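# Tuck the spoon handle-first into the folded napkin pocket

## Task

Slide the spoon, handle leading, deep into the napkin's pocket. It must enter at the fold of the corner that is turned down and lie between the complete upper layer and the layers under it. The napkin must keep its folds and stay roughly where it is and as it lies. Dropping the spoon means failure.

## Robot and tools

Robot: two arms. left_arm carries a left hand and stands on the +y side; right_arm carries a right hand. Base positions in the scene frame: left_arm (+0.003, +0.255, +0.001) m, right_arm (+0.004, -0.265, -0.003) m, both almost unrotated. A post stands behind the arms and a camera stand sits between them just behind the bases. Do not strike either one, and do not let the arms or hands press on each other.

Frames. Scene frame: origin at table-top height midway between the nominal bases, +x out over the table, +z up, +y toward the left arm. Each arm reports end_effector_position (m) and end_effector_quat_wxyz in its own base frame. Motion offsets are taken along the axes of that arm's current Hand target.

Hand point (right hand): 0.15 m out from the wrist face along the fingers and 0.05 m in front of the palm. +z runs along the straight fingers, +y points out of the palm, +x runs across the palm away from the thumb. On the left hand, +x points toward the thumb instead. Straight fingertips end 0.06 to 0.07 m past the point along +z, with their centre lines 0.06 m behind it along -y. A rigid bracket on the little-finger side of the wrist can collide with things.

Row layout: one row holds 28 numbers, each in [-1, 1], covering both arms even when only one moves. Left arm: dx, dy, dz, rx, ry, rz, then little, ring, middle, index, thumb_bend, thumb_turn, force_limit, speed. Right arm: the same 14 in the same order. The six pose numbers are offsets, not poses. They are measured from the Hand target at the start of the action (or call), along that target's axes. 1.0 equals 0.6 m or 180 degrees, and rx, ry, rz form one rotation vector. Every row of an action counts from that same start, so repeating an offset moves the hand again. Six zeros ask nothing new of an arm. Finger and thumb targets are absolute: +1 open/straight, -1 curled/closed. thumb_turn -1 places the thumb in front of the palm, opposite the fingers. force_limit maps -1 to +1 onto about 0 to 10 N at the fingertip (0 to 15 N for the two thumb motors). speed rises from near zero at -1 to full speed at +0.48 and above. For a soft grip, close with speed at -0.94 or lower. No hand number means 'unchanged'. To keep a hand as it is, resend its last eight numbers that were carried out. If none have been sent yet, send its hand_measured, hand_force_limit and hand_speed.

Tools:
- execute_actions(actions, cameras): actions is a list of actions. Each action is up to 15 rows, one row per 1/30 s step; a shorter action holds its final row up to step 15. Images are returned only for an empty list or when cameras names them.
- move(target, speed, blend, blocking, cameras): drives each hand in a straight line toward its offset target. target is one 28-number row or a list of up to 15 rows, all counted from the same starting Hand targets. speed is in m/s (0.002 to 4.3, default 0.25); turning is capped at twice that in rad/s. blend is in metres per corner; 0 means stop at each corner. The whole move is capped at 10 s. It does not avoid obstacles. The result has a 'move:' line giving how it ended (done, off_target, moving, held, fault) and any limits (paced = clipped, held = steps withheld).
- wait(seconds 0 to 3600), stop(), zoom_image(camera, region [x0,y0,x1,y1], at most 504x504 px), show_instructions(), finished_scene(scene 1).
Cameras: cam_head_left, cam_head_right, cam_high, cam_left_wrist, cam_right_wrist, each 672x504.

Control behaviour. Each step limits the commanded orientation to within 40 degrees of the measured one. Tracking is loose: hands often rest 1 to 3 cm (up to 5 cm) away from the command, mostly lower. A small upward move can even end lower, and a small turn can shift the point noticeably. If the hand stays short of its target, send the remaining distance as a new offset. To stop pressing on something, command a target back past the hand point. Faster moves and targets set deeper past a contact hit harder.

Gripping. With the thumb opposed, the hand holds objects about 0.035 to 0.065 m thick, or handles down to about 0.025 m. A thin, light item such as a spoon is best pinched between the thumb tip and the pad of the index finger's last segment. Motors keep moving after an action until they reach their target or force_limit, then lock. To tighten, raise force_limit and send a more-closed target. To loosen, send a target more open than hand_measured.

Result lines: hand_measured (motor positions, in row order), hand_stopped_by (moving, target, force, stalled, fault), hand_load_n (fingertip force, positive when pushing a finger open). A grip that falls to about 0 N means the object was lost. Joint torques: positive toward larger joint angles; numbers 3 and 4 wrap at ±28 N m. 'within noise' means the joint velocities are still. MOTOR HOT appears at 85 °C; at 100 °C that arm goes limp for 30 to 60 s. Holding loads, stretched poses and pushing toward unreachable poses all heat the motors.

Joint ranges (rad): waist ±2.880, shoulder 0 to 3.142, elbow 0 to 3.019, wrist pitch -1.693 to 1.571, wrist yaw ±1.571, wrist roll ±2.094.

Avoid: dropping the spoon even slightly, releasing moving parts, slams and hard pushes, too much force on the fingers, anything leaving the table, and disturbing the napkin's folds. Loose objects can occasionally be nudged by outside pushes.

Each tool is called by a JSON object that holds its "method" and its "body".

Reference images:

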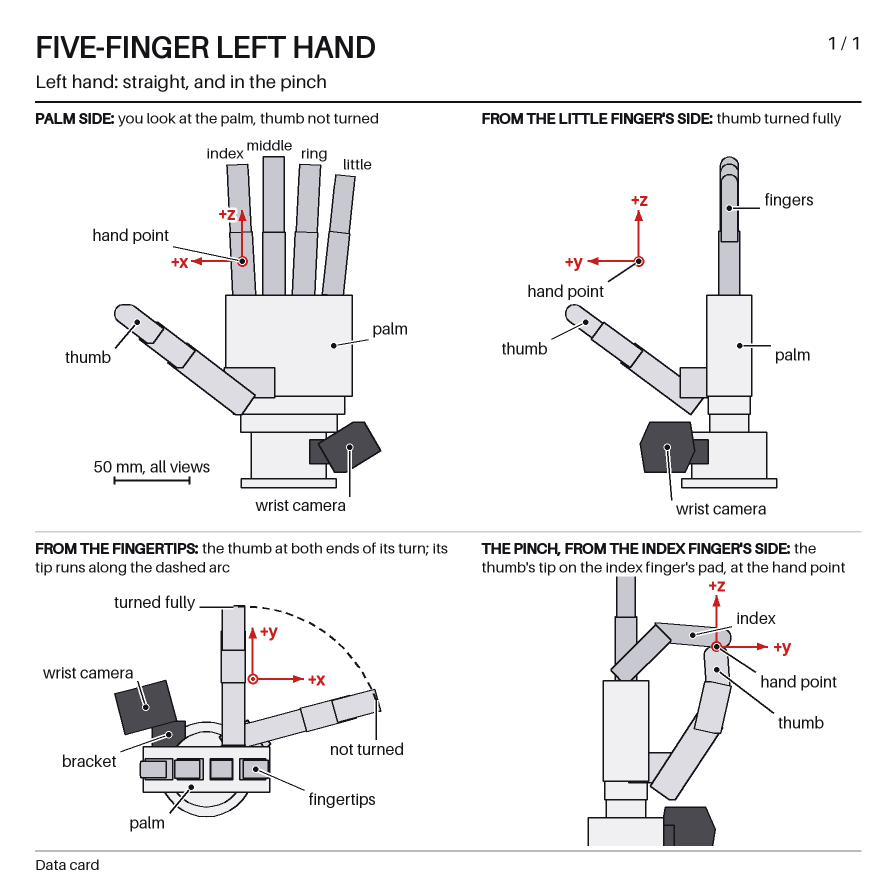

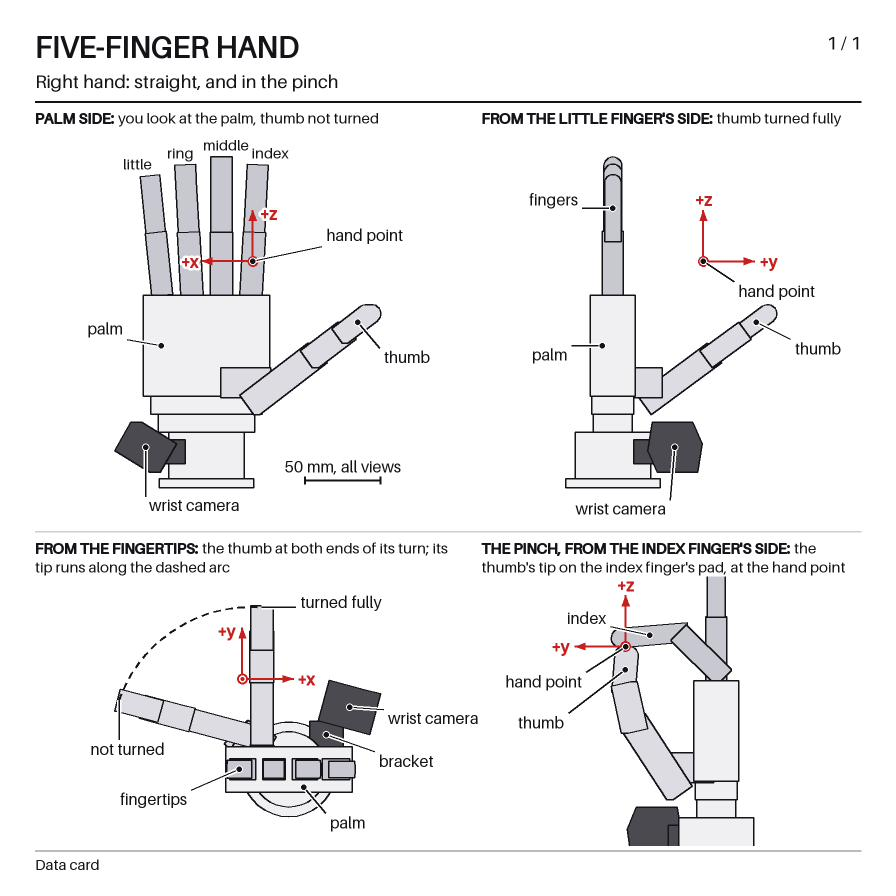

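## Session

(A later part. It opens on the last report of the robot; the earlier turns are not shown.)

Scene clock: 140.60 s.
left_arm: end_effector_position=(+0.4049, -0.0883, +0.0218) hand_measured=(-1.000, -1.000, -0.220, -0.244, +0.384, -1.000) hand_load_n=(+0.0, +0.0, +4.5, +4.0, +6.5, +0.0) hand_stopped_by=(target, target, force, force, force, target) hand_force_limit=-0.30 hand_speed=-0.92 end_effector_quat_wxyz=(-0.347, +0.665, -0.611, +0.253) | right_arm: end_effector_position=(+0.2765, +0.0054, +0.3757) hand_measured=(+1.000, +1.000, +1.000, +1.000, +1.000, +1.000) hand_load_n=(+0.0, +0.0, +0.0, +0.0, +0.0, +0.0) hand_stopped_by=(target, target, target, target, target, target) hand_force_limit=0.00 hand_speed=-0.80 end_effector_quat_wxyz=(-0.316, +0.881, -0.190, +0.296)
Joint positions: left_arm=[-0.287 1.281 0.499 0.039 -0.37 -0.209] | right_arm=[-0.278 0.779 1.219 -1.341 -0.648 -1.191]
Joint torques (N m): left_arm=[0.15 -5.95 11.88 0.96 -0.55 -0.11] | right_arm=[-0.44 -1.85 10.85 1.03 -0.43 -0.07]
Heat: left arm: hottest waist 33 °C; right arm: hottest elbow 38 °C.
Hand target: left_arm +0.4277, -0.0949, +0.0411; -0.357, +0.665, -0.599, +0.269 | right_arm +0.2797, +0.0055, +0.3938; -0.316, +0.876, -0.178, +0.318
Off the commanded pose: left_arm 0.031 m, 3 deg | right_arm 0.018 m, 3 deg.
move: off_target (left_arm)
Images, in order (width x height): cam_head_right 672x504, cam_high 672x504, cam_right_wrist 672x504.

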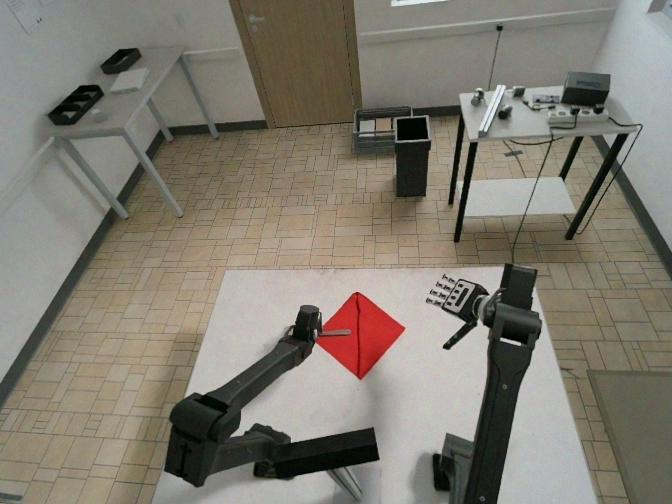

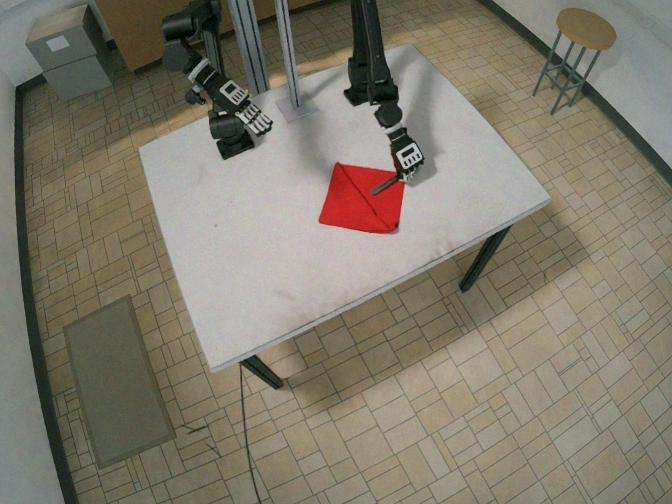

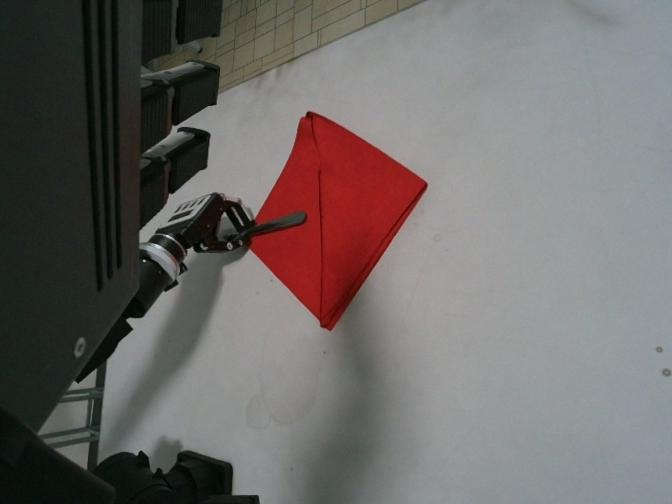

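{"method": "move", "body": {"target": [0.067,-0.0038,-0.0028,0,0,0,-1,-1,-0.3,-0.3,0.38,-1,-0.3,-0.92,0,0,0,0,0,0,1,1,1,1,1,1,0,-0.8], "speed": 0.03, "cameras": ["cam_high","cam_head_right","cam_right_wrist"]}}

{"method": "zoom_image", "body": {"camera": "cam_right_wrist", "region": [230, 170, 350, 280]}}

{"method": "zoom_image", "body": {"camera": "cam_high", "region": [310, 130, 430, 245]}}

Scene clock: 143.27 s.
left_arm: end_effector_position=(+0.4112, -0.1268, +0.0224) hand_measured=(-1.000, -1.000, -0.220, -0.244, +0.384, -1.000) hand_load_n=(+0.0, +0.0, +4.5, +4.0, +7.0, +0.0) hand_stopped_by=(target, target, force, force, force, target) hand_force_limit=-0.30 hand_speed=-0.92 end_effector_quat_wxyz=(-0.348, +0.663, -0.612, +0.253) | right_arm: end_effector_position=(+0.2765, +0.0054, +0.3757) hand_measured=(+1.000, +1.000, +1.000, +1.000, +1.000, +1.000) hand_load_n=(+0.0, +0.0, +0.0, +0.0, +0.0, +0.0) hand_stopped_by=(target, target, target, target, target, target) hand_force_limit=0.00 hand_speed=-0.80 end_effector_quat_wxyz=(-0.316, +0.881, -0.190, +0.296)
Joint positions: left_arm=[-0.398 1.333 0.552 0.007 -0.451 -0.286] | right_arm=[-0.278 0.779 1.219 -1.341 -0.648 -1.191]
Joint torques (N m): left_arm=[0.15 -6.71 11.79 0.87 -0.62 -0.12] | right_arm=[-0.44 -1.79 10.8 1.06 -0.42 -0.09]
Heat: left arm: hottest waist 33 °C; right arm: hottest elbow 38 °C.
Hand target: left_arm +0.4333, -0.1348, +0.0411; -0.357, +0.665, -0.599, +0.269 | right_arm +0.2797, +0.0055, +0.3938; -0.316, +0.876, -0.178, +0.318
Off the commanded pose: left_arm 0.030 m, 3 deg | right_arm 0.018 m, 3 deg.
move: off_target (left_arm)
Images, in order (width x height): cam_head_right 672x504, cam_high 672x504, cam_right_wrist 672x504.

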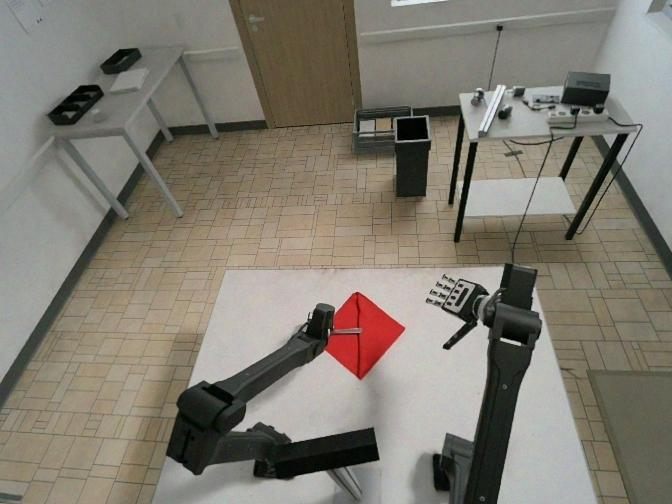

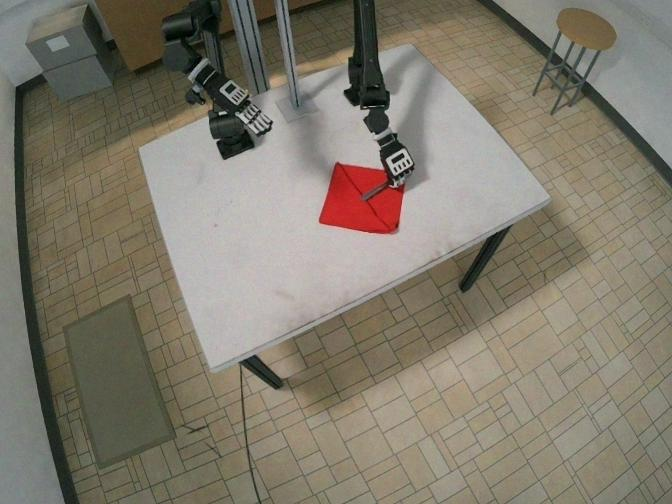

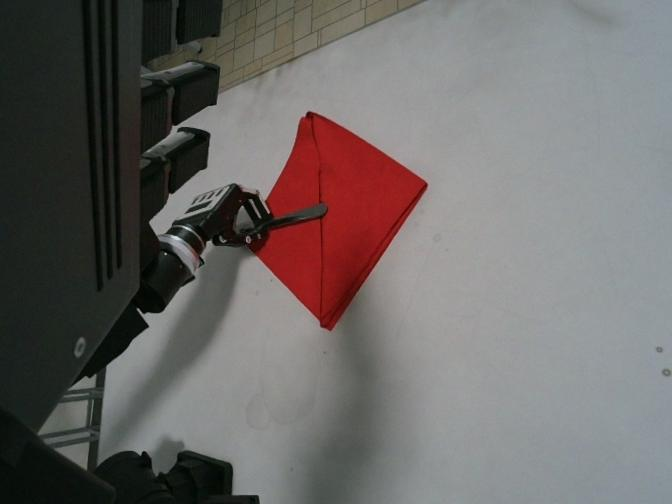

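Scaled by 4.200 from the camera's image (finer frame: 960x720).

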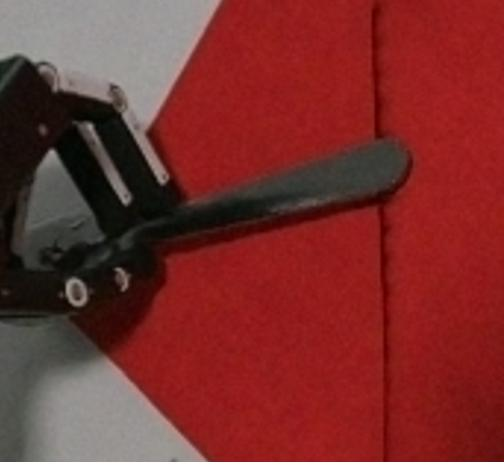

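Scaled by 4.200 from the camera's image (finer frame: 960x720).

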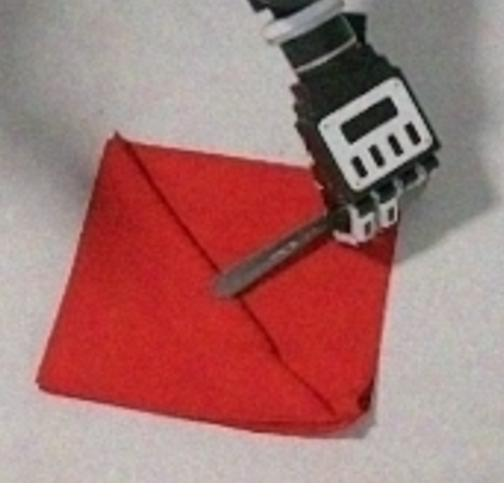

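{"method": "move", "body": {"target": [-0.08,0.0048,0.0035,0,0,0,-1,-1,-0.3,-0.3,0.38,-1,-0.3,-0.92,0,0,0,0,0,0,1,1,1,1,1,1,0,-0.8], "speed": 0.05, "cameras": ["cam_high","cam_head_right","cam_right_wrist"]}}

{"method": "zoom_image", "body": {"camera": "cam_right_wrist", "region": [230, 170, 350, 280]}}

Scene clock: 145.43 s.
left_arm: end_effector_position=(+0.4171, -0.0860, +0.0263) hand_measured=(-1.000, -1.000, -0.220, -0.244, +0.384, -1.000) hand_load_n=(+0.0, +0.0, +4.5, +4.0, +6.5, +0.0) hand_stopped_by=(target, target, force, force, force, target) hand_force_limit=-0.30 hand_speed=-0.92 end_effector_quat_wxyz=(-0.344, +0.674, -0.604, +0.250) | right_arm: end_effector_position=(+0.2765, +0.0054, +0.3757) hand_measured=(+1.000, +1.000, +1.000, +1.000, +1.000, +1.000) hand_load_n=(+0.0, +0.0, +0.0, +0.0, +0.0, +0.0) hand_stopped_by=(target, target, target, target, target, target) hand_force_limit=0.00 hand_speed=-0.80 end_effector_quat_wxyz=(-0.316, +0.881, -0.190, +0.296)
Joint positions: left_arm=[-0.27 1.302 0.539 0.011 -0.365 -0.22] | right_arm=[-0.278 0.779 1.219 -1.341 -0.648 -1.191]
Joint torques (N m): left_arm=[1.08 -8.88 7.8 2.32 -0.06 0.08] | right_arm=[-0.44 -1.67 10.78 1.06 -0.43 -0.07]
Heat: left arm: hottest waist 33 °C; right arm: hottest elbow 38 °C.
Hand target: left_arm +0.4265, -0.0871, +0.0410; -0.357, +0.665, -0.599, +0.269 | right_arm +0.2797, +0.0055, +0.3938; -0.316, +0.876, -0.178, +0.318
Off the commanded pose: left_arm 0.017 m, 3 deg | right_arm 0.018 m, 3 deg.
move: off_target (left_arm)
Images, in order (width x height): cam_head_right 672x504, cam_high 672x504, cam_right_wrist 672x504.

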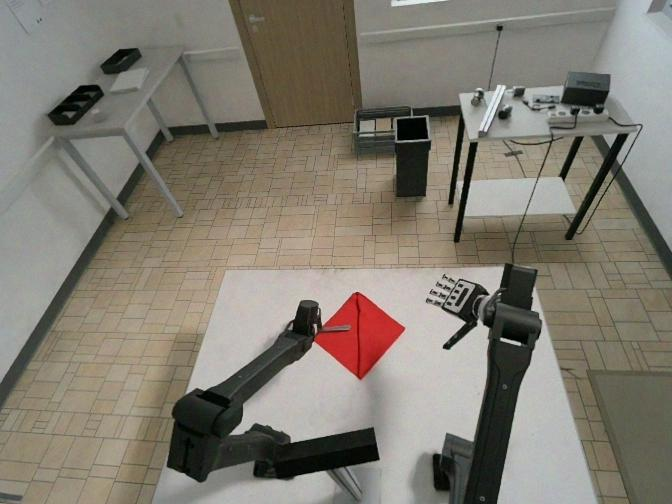

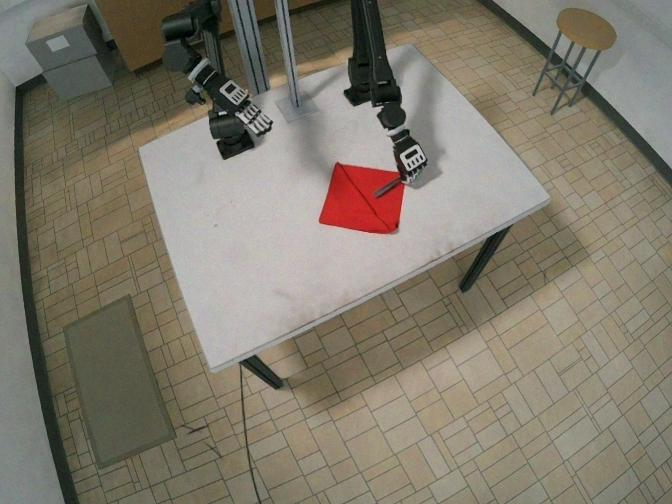

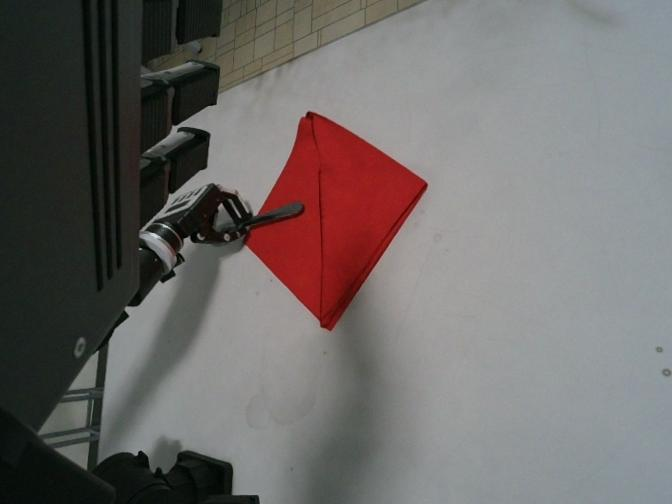

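Scaled by 4.200 from the camera's image (finer frame: 960x720).

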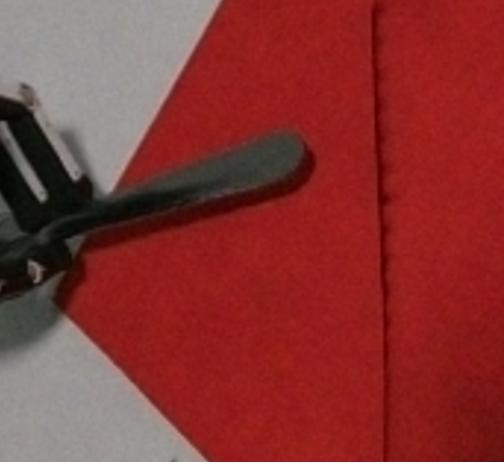

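{"method": "wait", "body": {"seconds": 0.1, "cameras": ["cam_left_wrist"]}}

Scene clock: 146.73 s.
left_arm: end_effector_position=(+0.4171, -0.0860, +0.0263) hand_measured=(-1.000, -1.000, -0.220, -0.244, +0.384, -1.000) hand_load_n=(+0.0, +0.0, +4.5, +3.5, +6.5, +0.0) hand_stopped_by=(target, target, force, force, force, target) hand_force_limit=-0.30 hand_speed=-0.92 end_effector_quat_wxyz=(-0.344, +0.674, -0.604, +0.250) | right_arm: end_effector_position=(+0.2765, +0.0054, +0.3757) hand_measured=(+1.000, +1.000, +1.000, +1.000, +1.000, +1.000) hand_load_n=(-0.5, +0.0, +0.0, -0.5, +0.0, +0.0) hand_stopped_by=(target, target, target, target, target, target) hand_force_limit=0.00 hand_speed=-0.80 end_effector_quat_wxyz=(-0.316, +0.881, -0.190, +0.296)
Joint positions: left_arm=[-0.27 1.302 0.539 0.011 -0.365 -0.22] | right_arm=[-0.278 0.779 1.219 -1.341 -0.648 -1.191]
Joint torques (N m): left_arm=[1.32 -8.82 7.77 2.26 -0.06 0.11] | right_arm=[-0.38 -1.61 10.82 1.05 -0.44 -0.07]
Heat: left arm: hottest waist 33 °C; right arm: hottest elbow 38 °C.
Hand target: left_arm +0.4265, -0.0871, +0.0410; -0.357, +0.665, -0.599, +0.269 | right_arm +0.2797, +0.0055, +0.3938; -0.316, +0.876, -0.178, +0.318
Off the commanded pose: left_arm 0.017 m, 3 deg | right_arm 0.018 m, 3 deg.
wait: 0.10 s; at rest from the start

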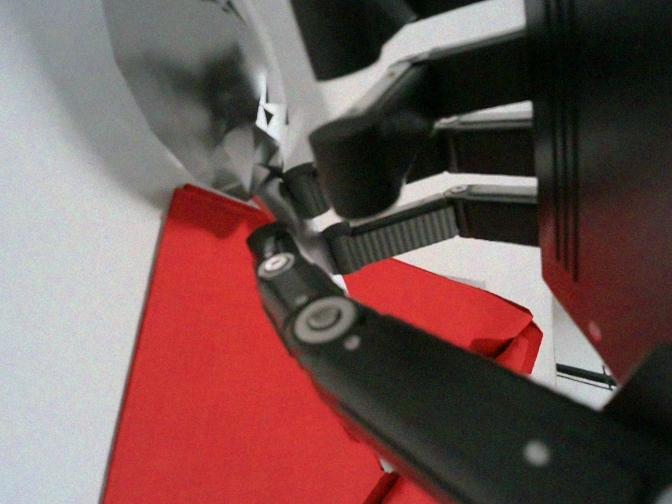

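{"method": "move", "body": {"target": [0.0012,0.0133,0.01,0,0,0,-1,-1,-0.3,-0.3,0.38,-1,-0.3,-0.92,0,0,0,0,0,0,1,1,1,1,1,1,0,-0.8], "speed": 0.03, "cameras": ["cam_high","cam_head_right","cam_right_wrist"]}}

{"method": "zoom_image", "body": {"camera": "cam_right_wrist", "region": [230, 170, 350, 280]}}

{"method": "zoom_image", "body": {"camera": "cam_head_right", "region": [300, 280, 420, 390]}}

Scene clock: 148.10 s.
left_arm: end_effector_position=(+0.4195, -0.0869, +0.0272) hand_measured=(-1.000, -1.000, -0.220, -0.244, +0.384, -1.000) hand_load_n=(+0.0, +0.0, +4.5, +3.5, +7.0, +0.0) hand_stopped_by=(target, target, force, force, force, target) hand_force_limit=-0.30 hand_speed=-0.92 end_effector_quat_wxyz=(-0.349, +0.672, -0.599, +0.261) | right_arm: end_effector_position=(+0.2765, +0.0054, +0.3757) hand_measured=(+1.000, +1.000, +1.000, +1.000, +1.000, +1.000) hand_load_n=(+0.0, +0.0, +0.0, +0.0, +0.0, +0.0) hand_stopped_by=(target, target, target, target, target, target) hand_force_limit=0.00 hand_speed=-0.80 end_effector_quat_wxyz=(-0.316, +0.881, -0.190, +0.296)
Joint positions: left_arm=[-0.27 1.302 0.526 0.05 -0.364 -0.22] | right_arm=[-0.278 0.779 1.219 -1.341 -0.648 -1.191]
Joint torques (N m): left_arm=[1.44 -6.42 7.8 2.32 -0.06 0.11] | right_arm=[-0.32 -1.73 10.82 1.03 -0.42 -0.08]
Heat: left arm: hottest waist 33 °C; right arm: hottest elbow 38 °C.
Hand target: left_arm +0.4265, -0.0872, +0.0309; -0.357, +0.665, -0.599, +0.269 | right_arm +0.2797, +0.0055, +0.3938; -0.316, +0.876, -0.178, +0.318
Off the commanded pose: left_arm 0.008 m, 2 deg | right_arm 0.018 m, 3 deg.
move: done
Images, in order (width x height): cam_head_right 672x504, cam_high 672x504, cam_right_wrist 672x504.

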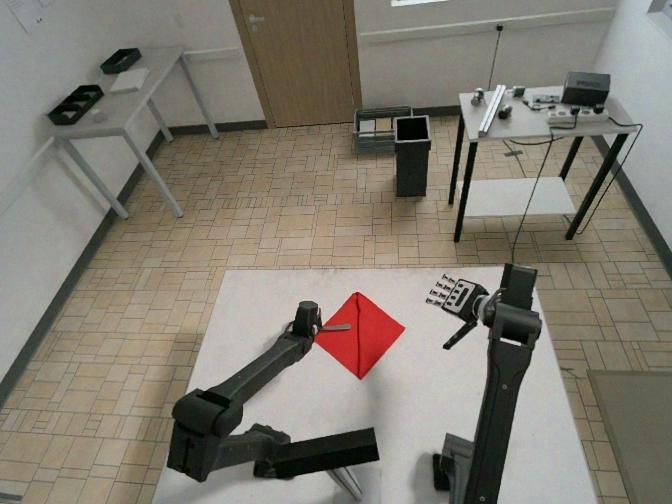

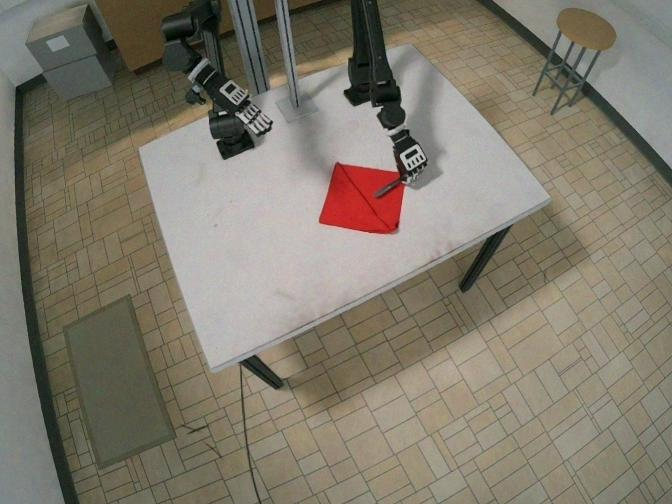

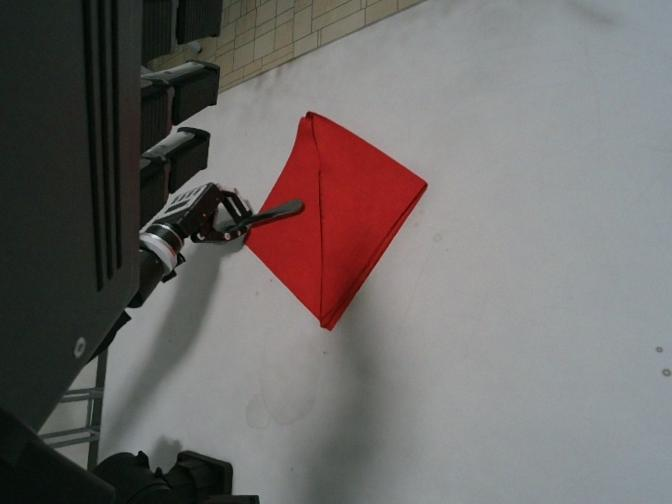

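Scaled by 4.200 from the camera's image (finer frame: 960x720).

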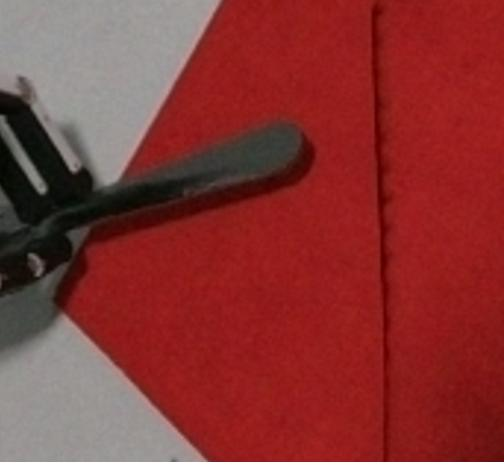

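Scaled by 4.200 from the camera's image (finer frame: 960x720).

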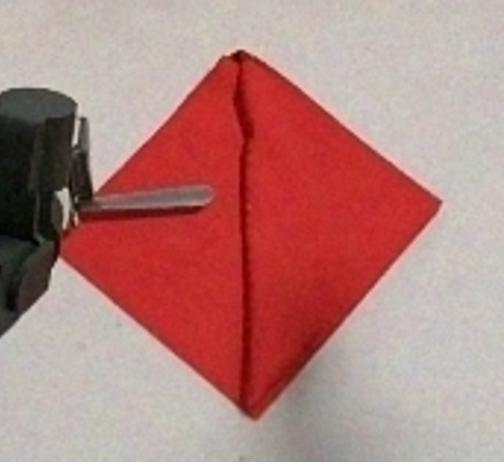

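{"method": "move", "body": {"target": [-0.0025,0.0185,-0.013,0,0,0,-1,-1,-0.3,-0.3,0.38,-1,-0.3,-0.92,0,0,0,0,0,0,1,1,1,1,1,1,0,-0.8], "speed": 0.03, "cameras": ["cam_high","cam_head_right","cam_right_wrist"]}}

{"method": "zoom_image", "body": {"camera": "cam_right_wrist", "region": [230, 170, 350, 280]}}

{"method": "zoom_image", "body": {"camera": "cam_head_right", "region": [300, 280, 420, 390]}}

Scene clock: 152.50 s.
left_arm: end_effector_position=(+0.4047, -0.0828, +0.0134) hand_measured=(-1.000, -1.000, -0.220, -0.244, +0.384, -1.000) hand_load_n=(+0.0, +0.0, +4.5, +4.0, +7.0, +0.0) hand_stopped_by=(target, target, force, force, force, target) hand_force_limit=-0.30 hand_speed=-0.92 end_effector_quat_wxyz=(-0.344, +0.674, -0.604, +0.250) | right_arm: end_effector_position=(+0.2765, +0.0054, +0.3757) hand_measured=(+1.000, +1.000, +1.000, +1.000, +1.000, +1.000) hand_load_n=(+0.0, +0.0, +0.0, +0.0, +0.0, +0.0) hand_stopped_by=(target, target, target, target, target, target) hand_force_limit=0.00 hand_speed=-0.80 end_effector_quat_wxyz=(-0.316, +0.881, -0.190, +0.296)
Joint positions: left_arm=[-0.27 1.302 0.491 0.059 -0.364 -0.22] | right_arm=[-0.278 0.779 1.219 -1.341 -0.648 -1.191]
Joint torques (N m): left_arm=[0.38 -8.23 7.5 2.26 -0.44 0.04] | right_arm=[-0.44 -1.67 10.82 1.06 -0.44 -0.08]
Heat: left arm: hottest waist 33 °C; right arm: hottest elbow 39 °C.
Hand target: left_arm +0.4135, -0.0872, +0.0269; -0.357, +0.665, -0.599, +0.269 | right_arm +0.2797, +0.0055, +0.3938; -0.316, +0.876, -0.178, +0.318
Off the commanded pose: left_arm 0.017 m, 3 deg | right_arm 0.018 m, 3 deg.
move: off_target (left_arm)
Images, in order (width x height): cam_head_right 672x504, cam_high 672x504, cam_right_wrist 672x504.

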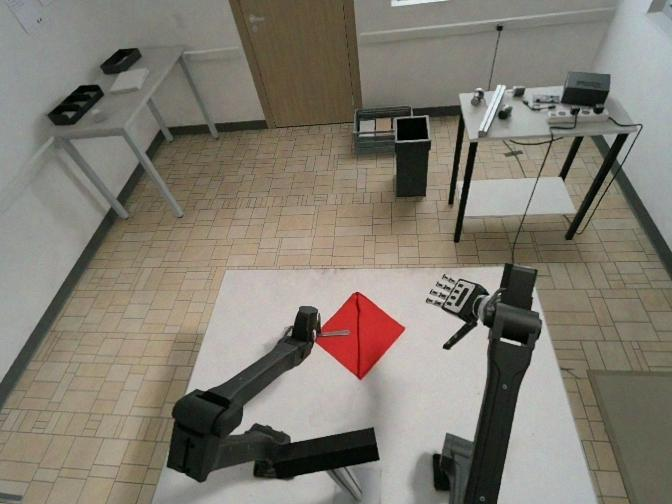

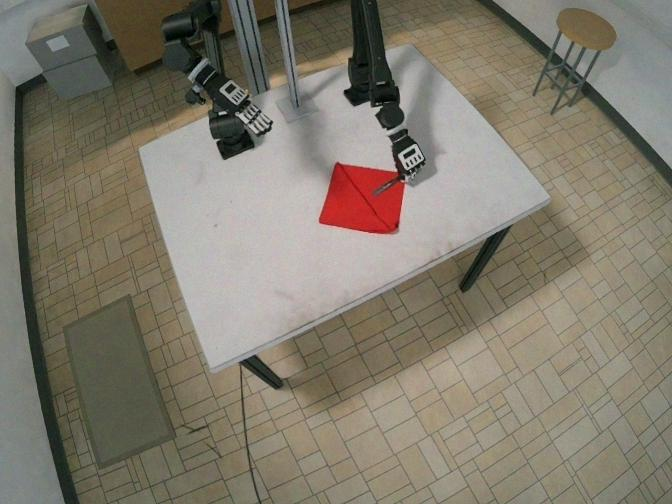

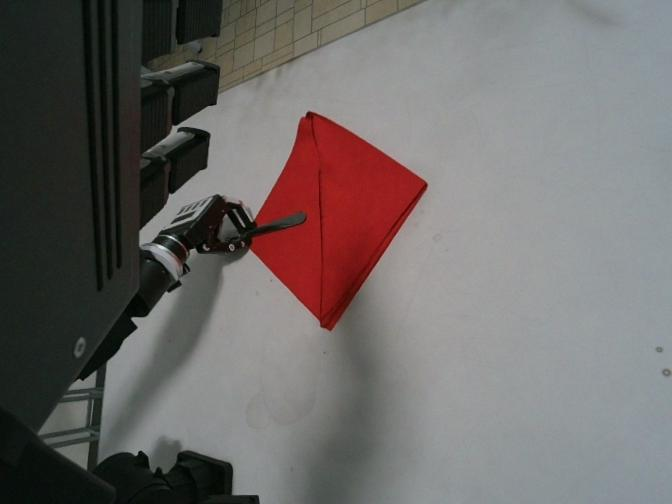

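Scaled by 4.200 from the camera's image (finer frame: 960x720).

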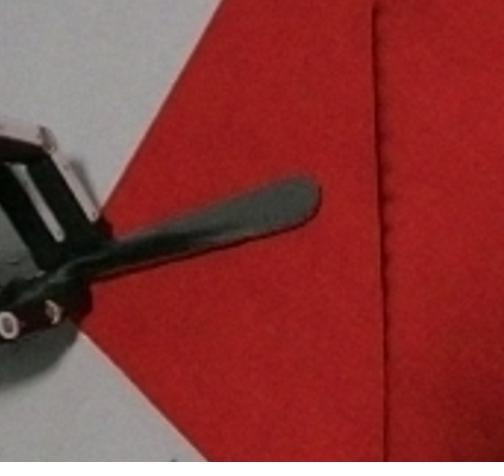

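Scaled by 4.200 from the camera's image (finer frame: 960x720).

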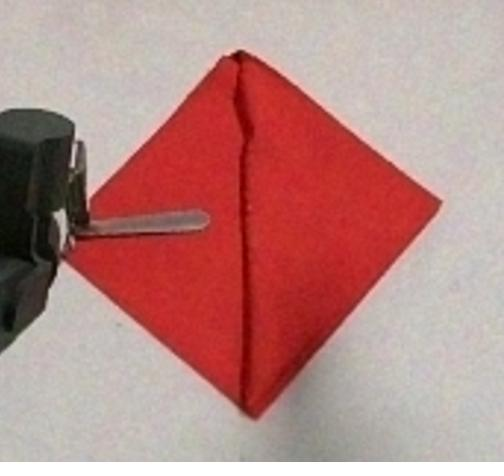

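{"method": "wait", "body": {"seconds": 0.1, "cameras": ["cam_right_wrist","cam_left_wrist","cam_high","cam_head_right"]}}

{"method": "zoom_image", "body": {"camera": "cam_right_wrist", "region": [230, 170, 350, 280]}}

{"method": "zoom_image", "body": {"camera": "cam_head_right", "region": [300, 280, 420, 390]}}

Scene clock: 153.60 s.
left_arm: end_effector_position=(+0.4047, -0.0828, +0.0134) hand_measured=(-1.000, -1.000, -0.220, -0.244, +0.384, -1.000) hand_load_n=(+0.0, +0.0, +4.5, +4.0, +6.5, +0.0) hand_stopped_by=(target, target, force, force, force, target) hand_force_limit=-0.30 hand_speed=-0.92 end_effector_quat_wxyz=(-0.344, +0.674, -0.604, +0.250) | right_arm: end_effector_position=(+0.2765, +0.0054, +0.3757) hand_measured=(+1.000, +1.000, +1.000, +1.000, +1.000, +1.000) hand_load_n=(+0.0, +0.0, +0.0, +0.0, +0.0, +0.0) hand_stopped_by=(target, target, target, target, target, target) hand_force_limit=0.00 hand_speed=-0.80 end_effector_quat_wxyz=(-0.316, +0.881, -0.190, +0.296)
Joint positions: left_arm=[-0.27 1.302 0.491 0.059 -0.364 -0.22] | right_arm=[-0.278 0.779 1.219 -1.341 -0.648 -1.191]
Joint torques (N m): left_arm=[0.56 -8.35 7.51 2.3 -0.44 0.05] | right_arm=[-0.26 -1.67 10.82 1.06 -0.43 -0.07]
Heat: left arm: hottest waist 33 °C; right arm: hottest elbow 39 °C.
Hand target: left_arm +0.4135, -0.0872, +0.0269; -0.357, +0.665, -0.599, +0.269 | right_arm +0.2797, +0.0055, +0.3938; -0.316, +0.876, -0.178, +0.318
Off the commanded pose: left_arm 0.017 m, 3 deg | right_arm 0.018 m, 3 deg.
wait: 0.10 s; at rest from the start
Images, in order (width x height): cam_head_right 672x504, cam_high 672x504, cam_left_wrist 672x504, cam_right_wrist 672x504.

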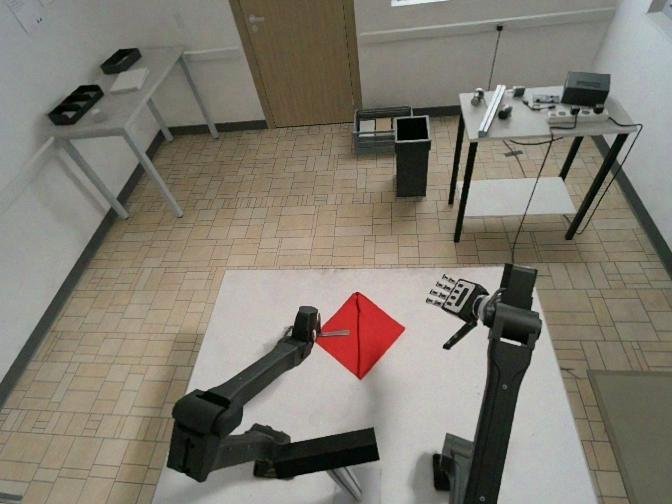

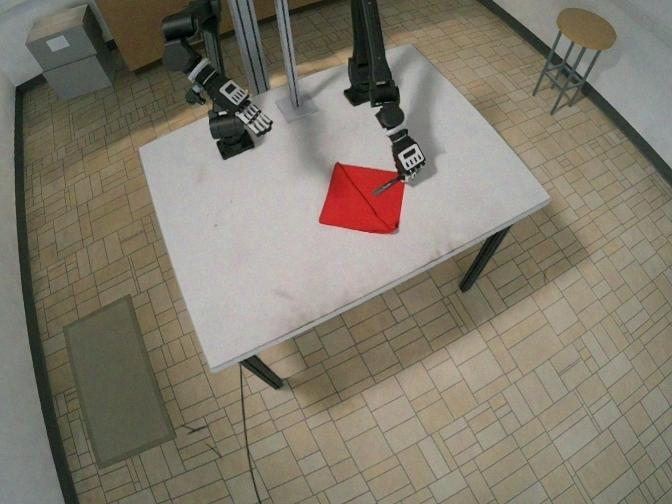

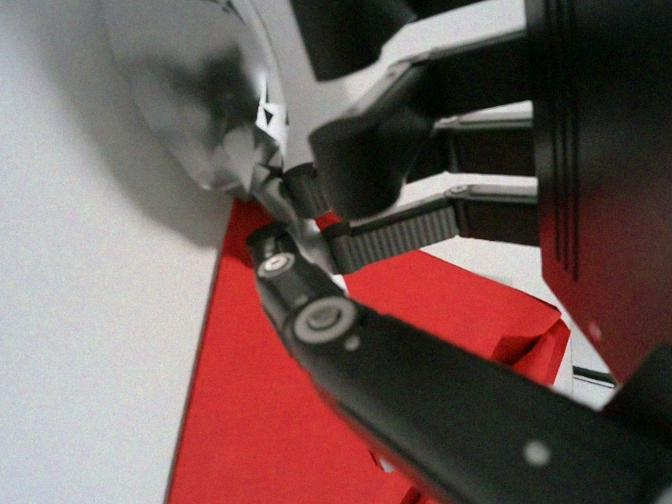

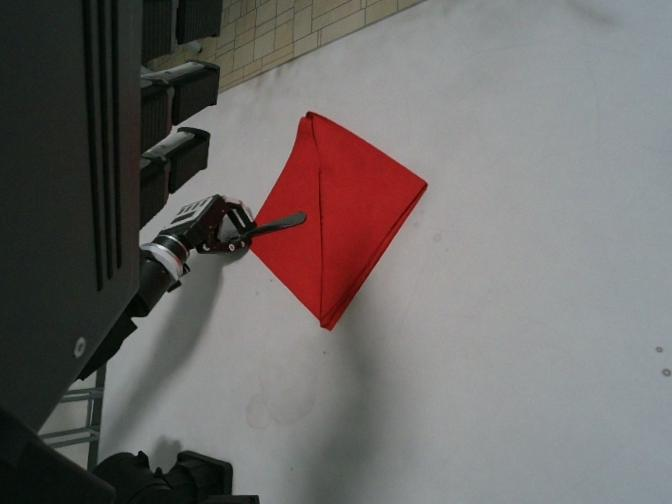

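Scaled by 4.200 from the camera's image (finer frame: 960x720).

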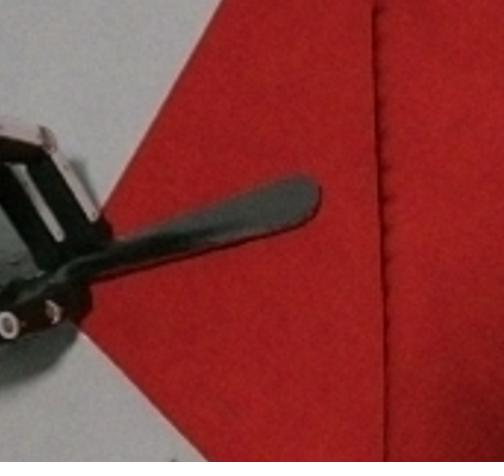

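Scaled by 4.200 from the camera's image (finer frame: 960x720).

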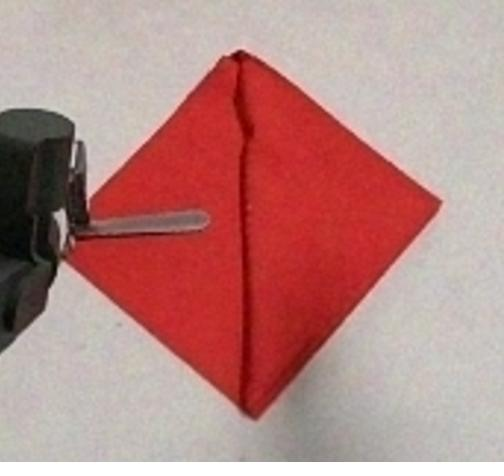

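{"method": "move", "body": {"target": [0.047,-0.0027,-0.002,0,0,0,-1,-1,-0.3,-0.3,0.38,-1,-0.3,-0.92,0,0,0,0,0,0,1,1,1,1,1,1,0,-0.8], "speed": 0.03, "cameras": ["cam_right_wrist","cam_left_wrist"]}}

{"method": "zoom_image", "body": {"camera": "cam_right_wrist", "region": [230, 170, 350, 280]}}

Scene clock: 155.47 s.
left_arm: end_effector_position=(+0.3990, -0.1078, +0.0125) hand_measured=(-1.000, -1.000, -0.220, -0.244, +0.384, -1.000) hand_load_n=(+0.0, +0.0, +4.5, +3.5, +6.5, +0.0) hand_stopped_by=(target, target, force, force, force, target) hand_force_limit=-0.30 hand_speed=-0.92 end_effector_quat_wxyz=(-0.349, +0.665, -0.610, +0.254) | right_arm: end_effector_position=(+0.2765, +0.0054, +0.3757) hand_measured=(+1.000, +1.000, +1.000, +1.000, +1.000, +1.000) hand_load_n=(+0.0, +0.0, +0.0, +0.0, +0.0, +0.0) hand_stopped_by=(target, target, target, target, target, target) hand_force_limit=0.00 hand_speed=-0.80 end_effector_quat_wxyz=(-0.316, +0.881, -0.190, +0.296)
Joint positions: left_arm=[-0.356 1.31 0.491 0.059 -0.423 -0.259] | right_arm=[-0.278 0.779 1.219 -1.341 -0.648 -1.191]
Joint torques (N m): left_arm=[0.21 -5.89 10.5 1.35 -0.6 -0.08] | right_arm=[-0.38 -1.73 10.8 1.03 -0.43 -0.07]
Heat: left arm: hottest waist 33 °C; right arm: hottest elbow 39 °C.
Hand target: left_arm +0.4174, -0.1152, +0.0269; -0.357, +0.665, -0.599, +0.269 | right_arm +0.2797, +0.0055, +0.3938; -0.316, +0.876, -0.178, +0.318
Off the commanded pose: left_arm 0.025 m, 2 deg | right_arm 0.018 m, 3 deg.
move: off_target (left_arm)
Images, in order (width x height): cam_left_wrist 672x504, cam_right_wrist 672x504.

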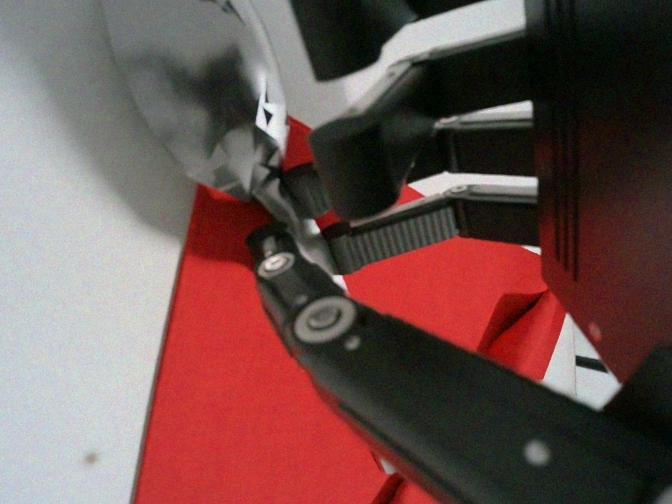

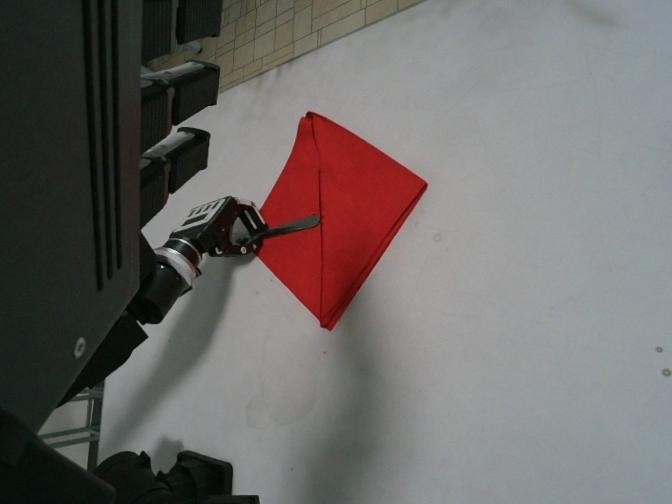

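Scaled by 4.200 from the camera's image (finer frame: 960x720).

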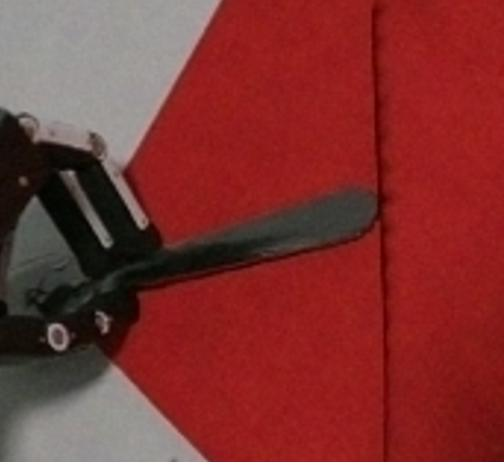

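{"method": "move", "body": {"target": [0.02,-0.0011,-0.0008,0,0,0,-1,-1,-0.3,-0.3,0.38,-1,-0.3,-0.92,0,0,0,0,0,0,1,1,1,1,1,1,0,-0.8], "speed": 0.03, "cameras": ["cam_right_wrist","cam_high","cam_head_right"]}}

{"method": "zoom_image", "body": {"camera": "cam_right_wrist", "region": [270, 190, 350, 260]}}

{"method": "zoom_image", "body": {"camera": "cam_head_right", "region": [300, 280, 420, 390]}}

Scene clock: 156.93 s.
left_arm: end_effector_position=(+0.4001, -0.1147, +0.0115) hand_measured=(-1.000, -1.000, -0.220, -0.244, +0.384, -1.000) hand_load_n=(+0.0, +0.0, +5.0, +3.0, +6.5, +0.0) hand_stopped_by=(target, target, force, force, force, target) hand_force_limit=-0.30 hand_speed=-0.92 end_effector_quat_wxyz=(-0.352, +0.667, -0.606, +0.253) | right_arm: end_effector_position=(+0.2765, +0.0054, +0.3757) hand_measured=(+1.000, +1.000, +1.000, +1.000, +1.000, +1.000) hand_load_n=(+0.0, +0.0, +0.0, +0.0, +0.0, +0.0) hand_stopped_by=(target, target, target, target, target, target) hand_force_limit=0.00 hand_speed=-0.80 end_effector_quat_wxyz=(-0.316, +0.881, -0.190, +0.296)
Joint positions: left_arm=[-0.381 1.324 0.499 0.059 -0.449 -0.283] | right_arm=[-0.278 0.779 1.219 -1.341 -0.648 -1.191]
Joint torques (N m): left_arm=[0.15 -6.01 11.17 0.9 -0.55 -0.12] | right_arm=[-0.38 -1.85 10.8 1.06 -0.44 -0.08]
Heat: left arm: hottest waist 33 °C; right arm: hottest elbow 39 °C.
Hand target: left_arm +0.4191, -0.1271, +0.0269; -0.357, +0.665, -0.599, +0.269 | right_arm +0.2797, +0.0055, +0.3938; -0.316, +0.876, -0.178, +0.318
Off the commanded pose: left_arm 0.027 m, 2 deg | right_arm 0.018 m, 3 deg.
move: off_target (left_arm)
Images, in order (width x height): cam_head_right 672x504, cam_high 672x504, cam_right_wrist 672x504.

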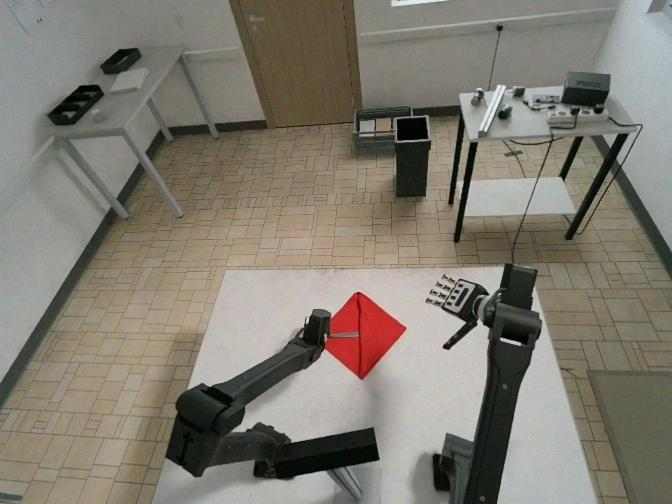

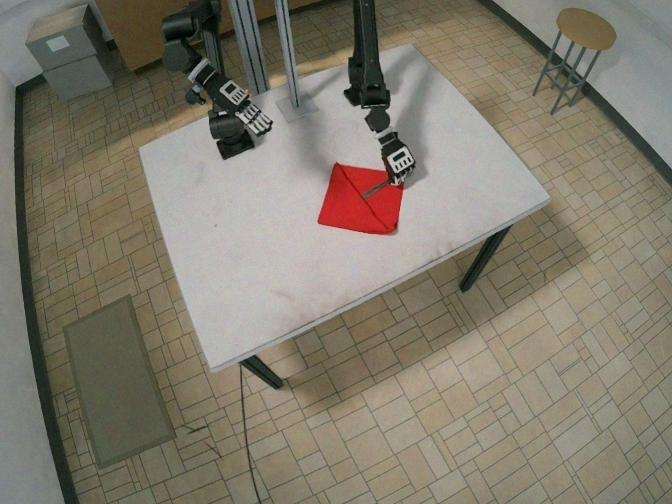

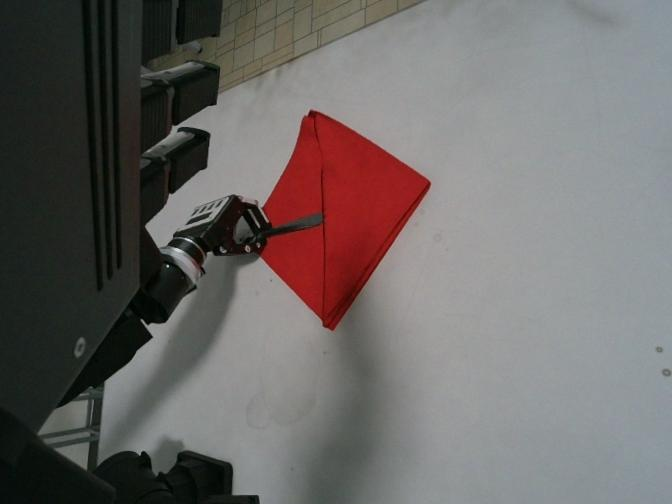

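Scaled by 6.300 from the camera's image (finer frame: 960x720).

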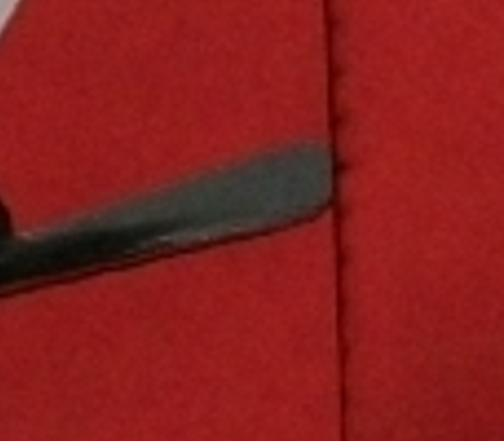

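Scaled by 4.200 from the camera's image (finer frame: 960x720).

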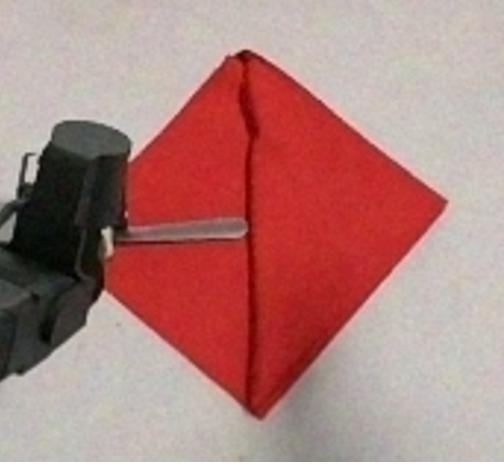

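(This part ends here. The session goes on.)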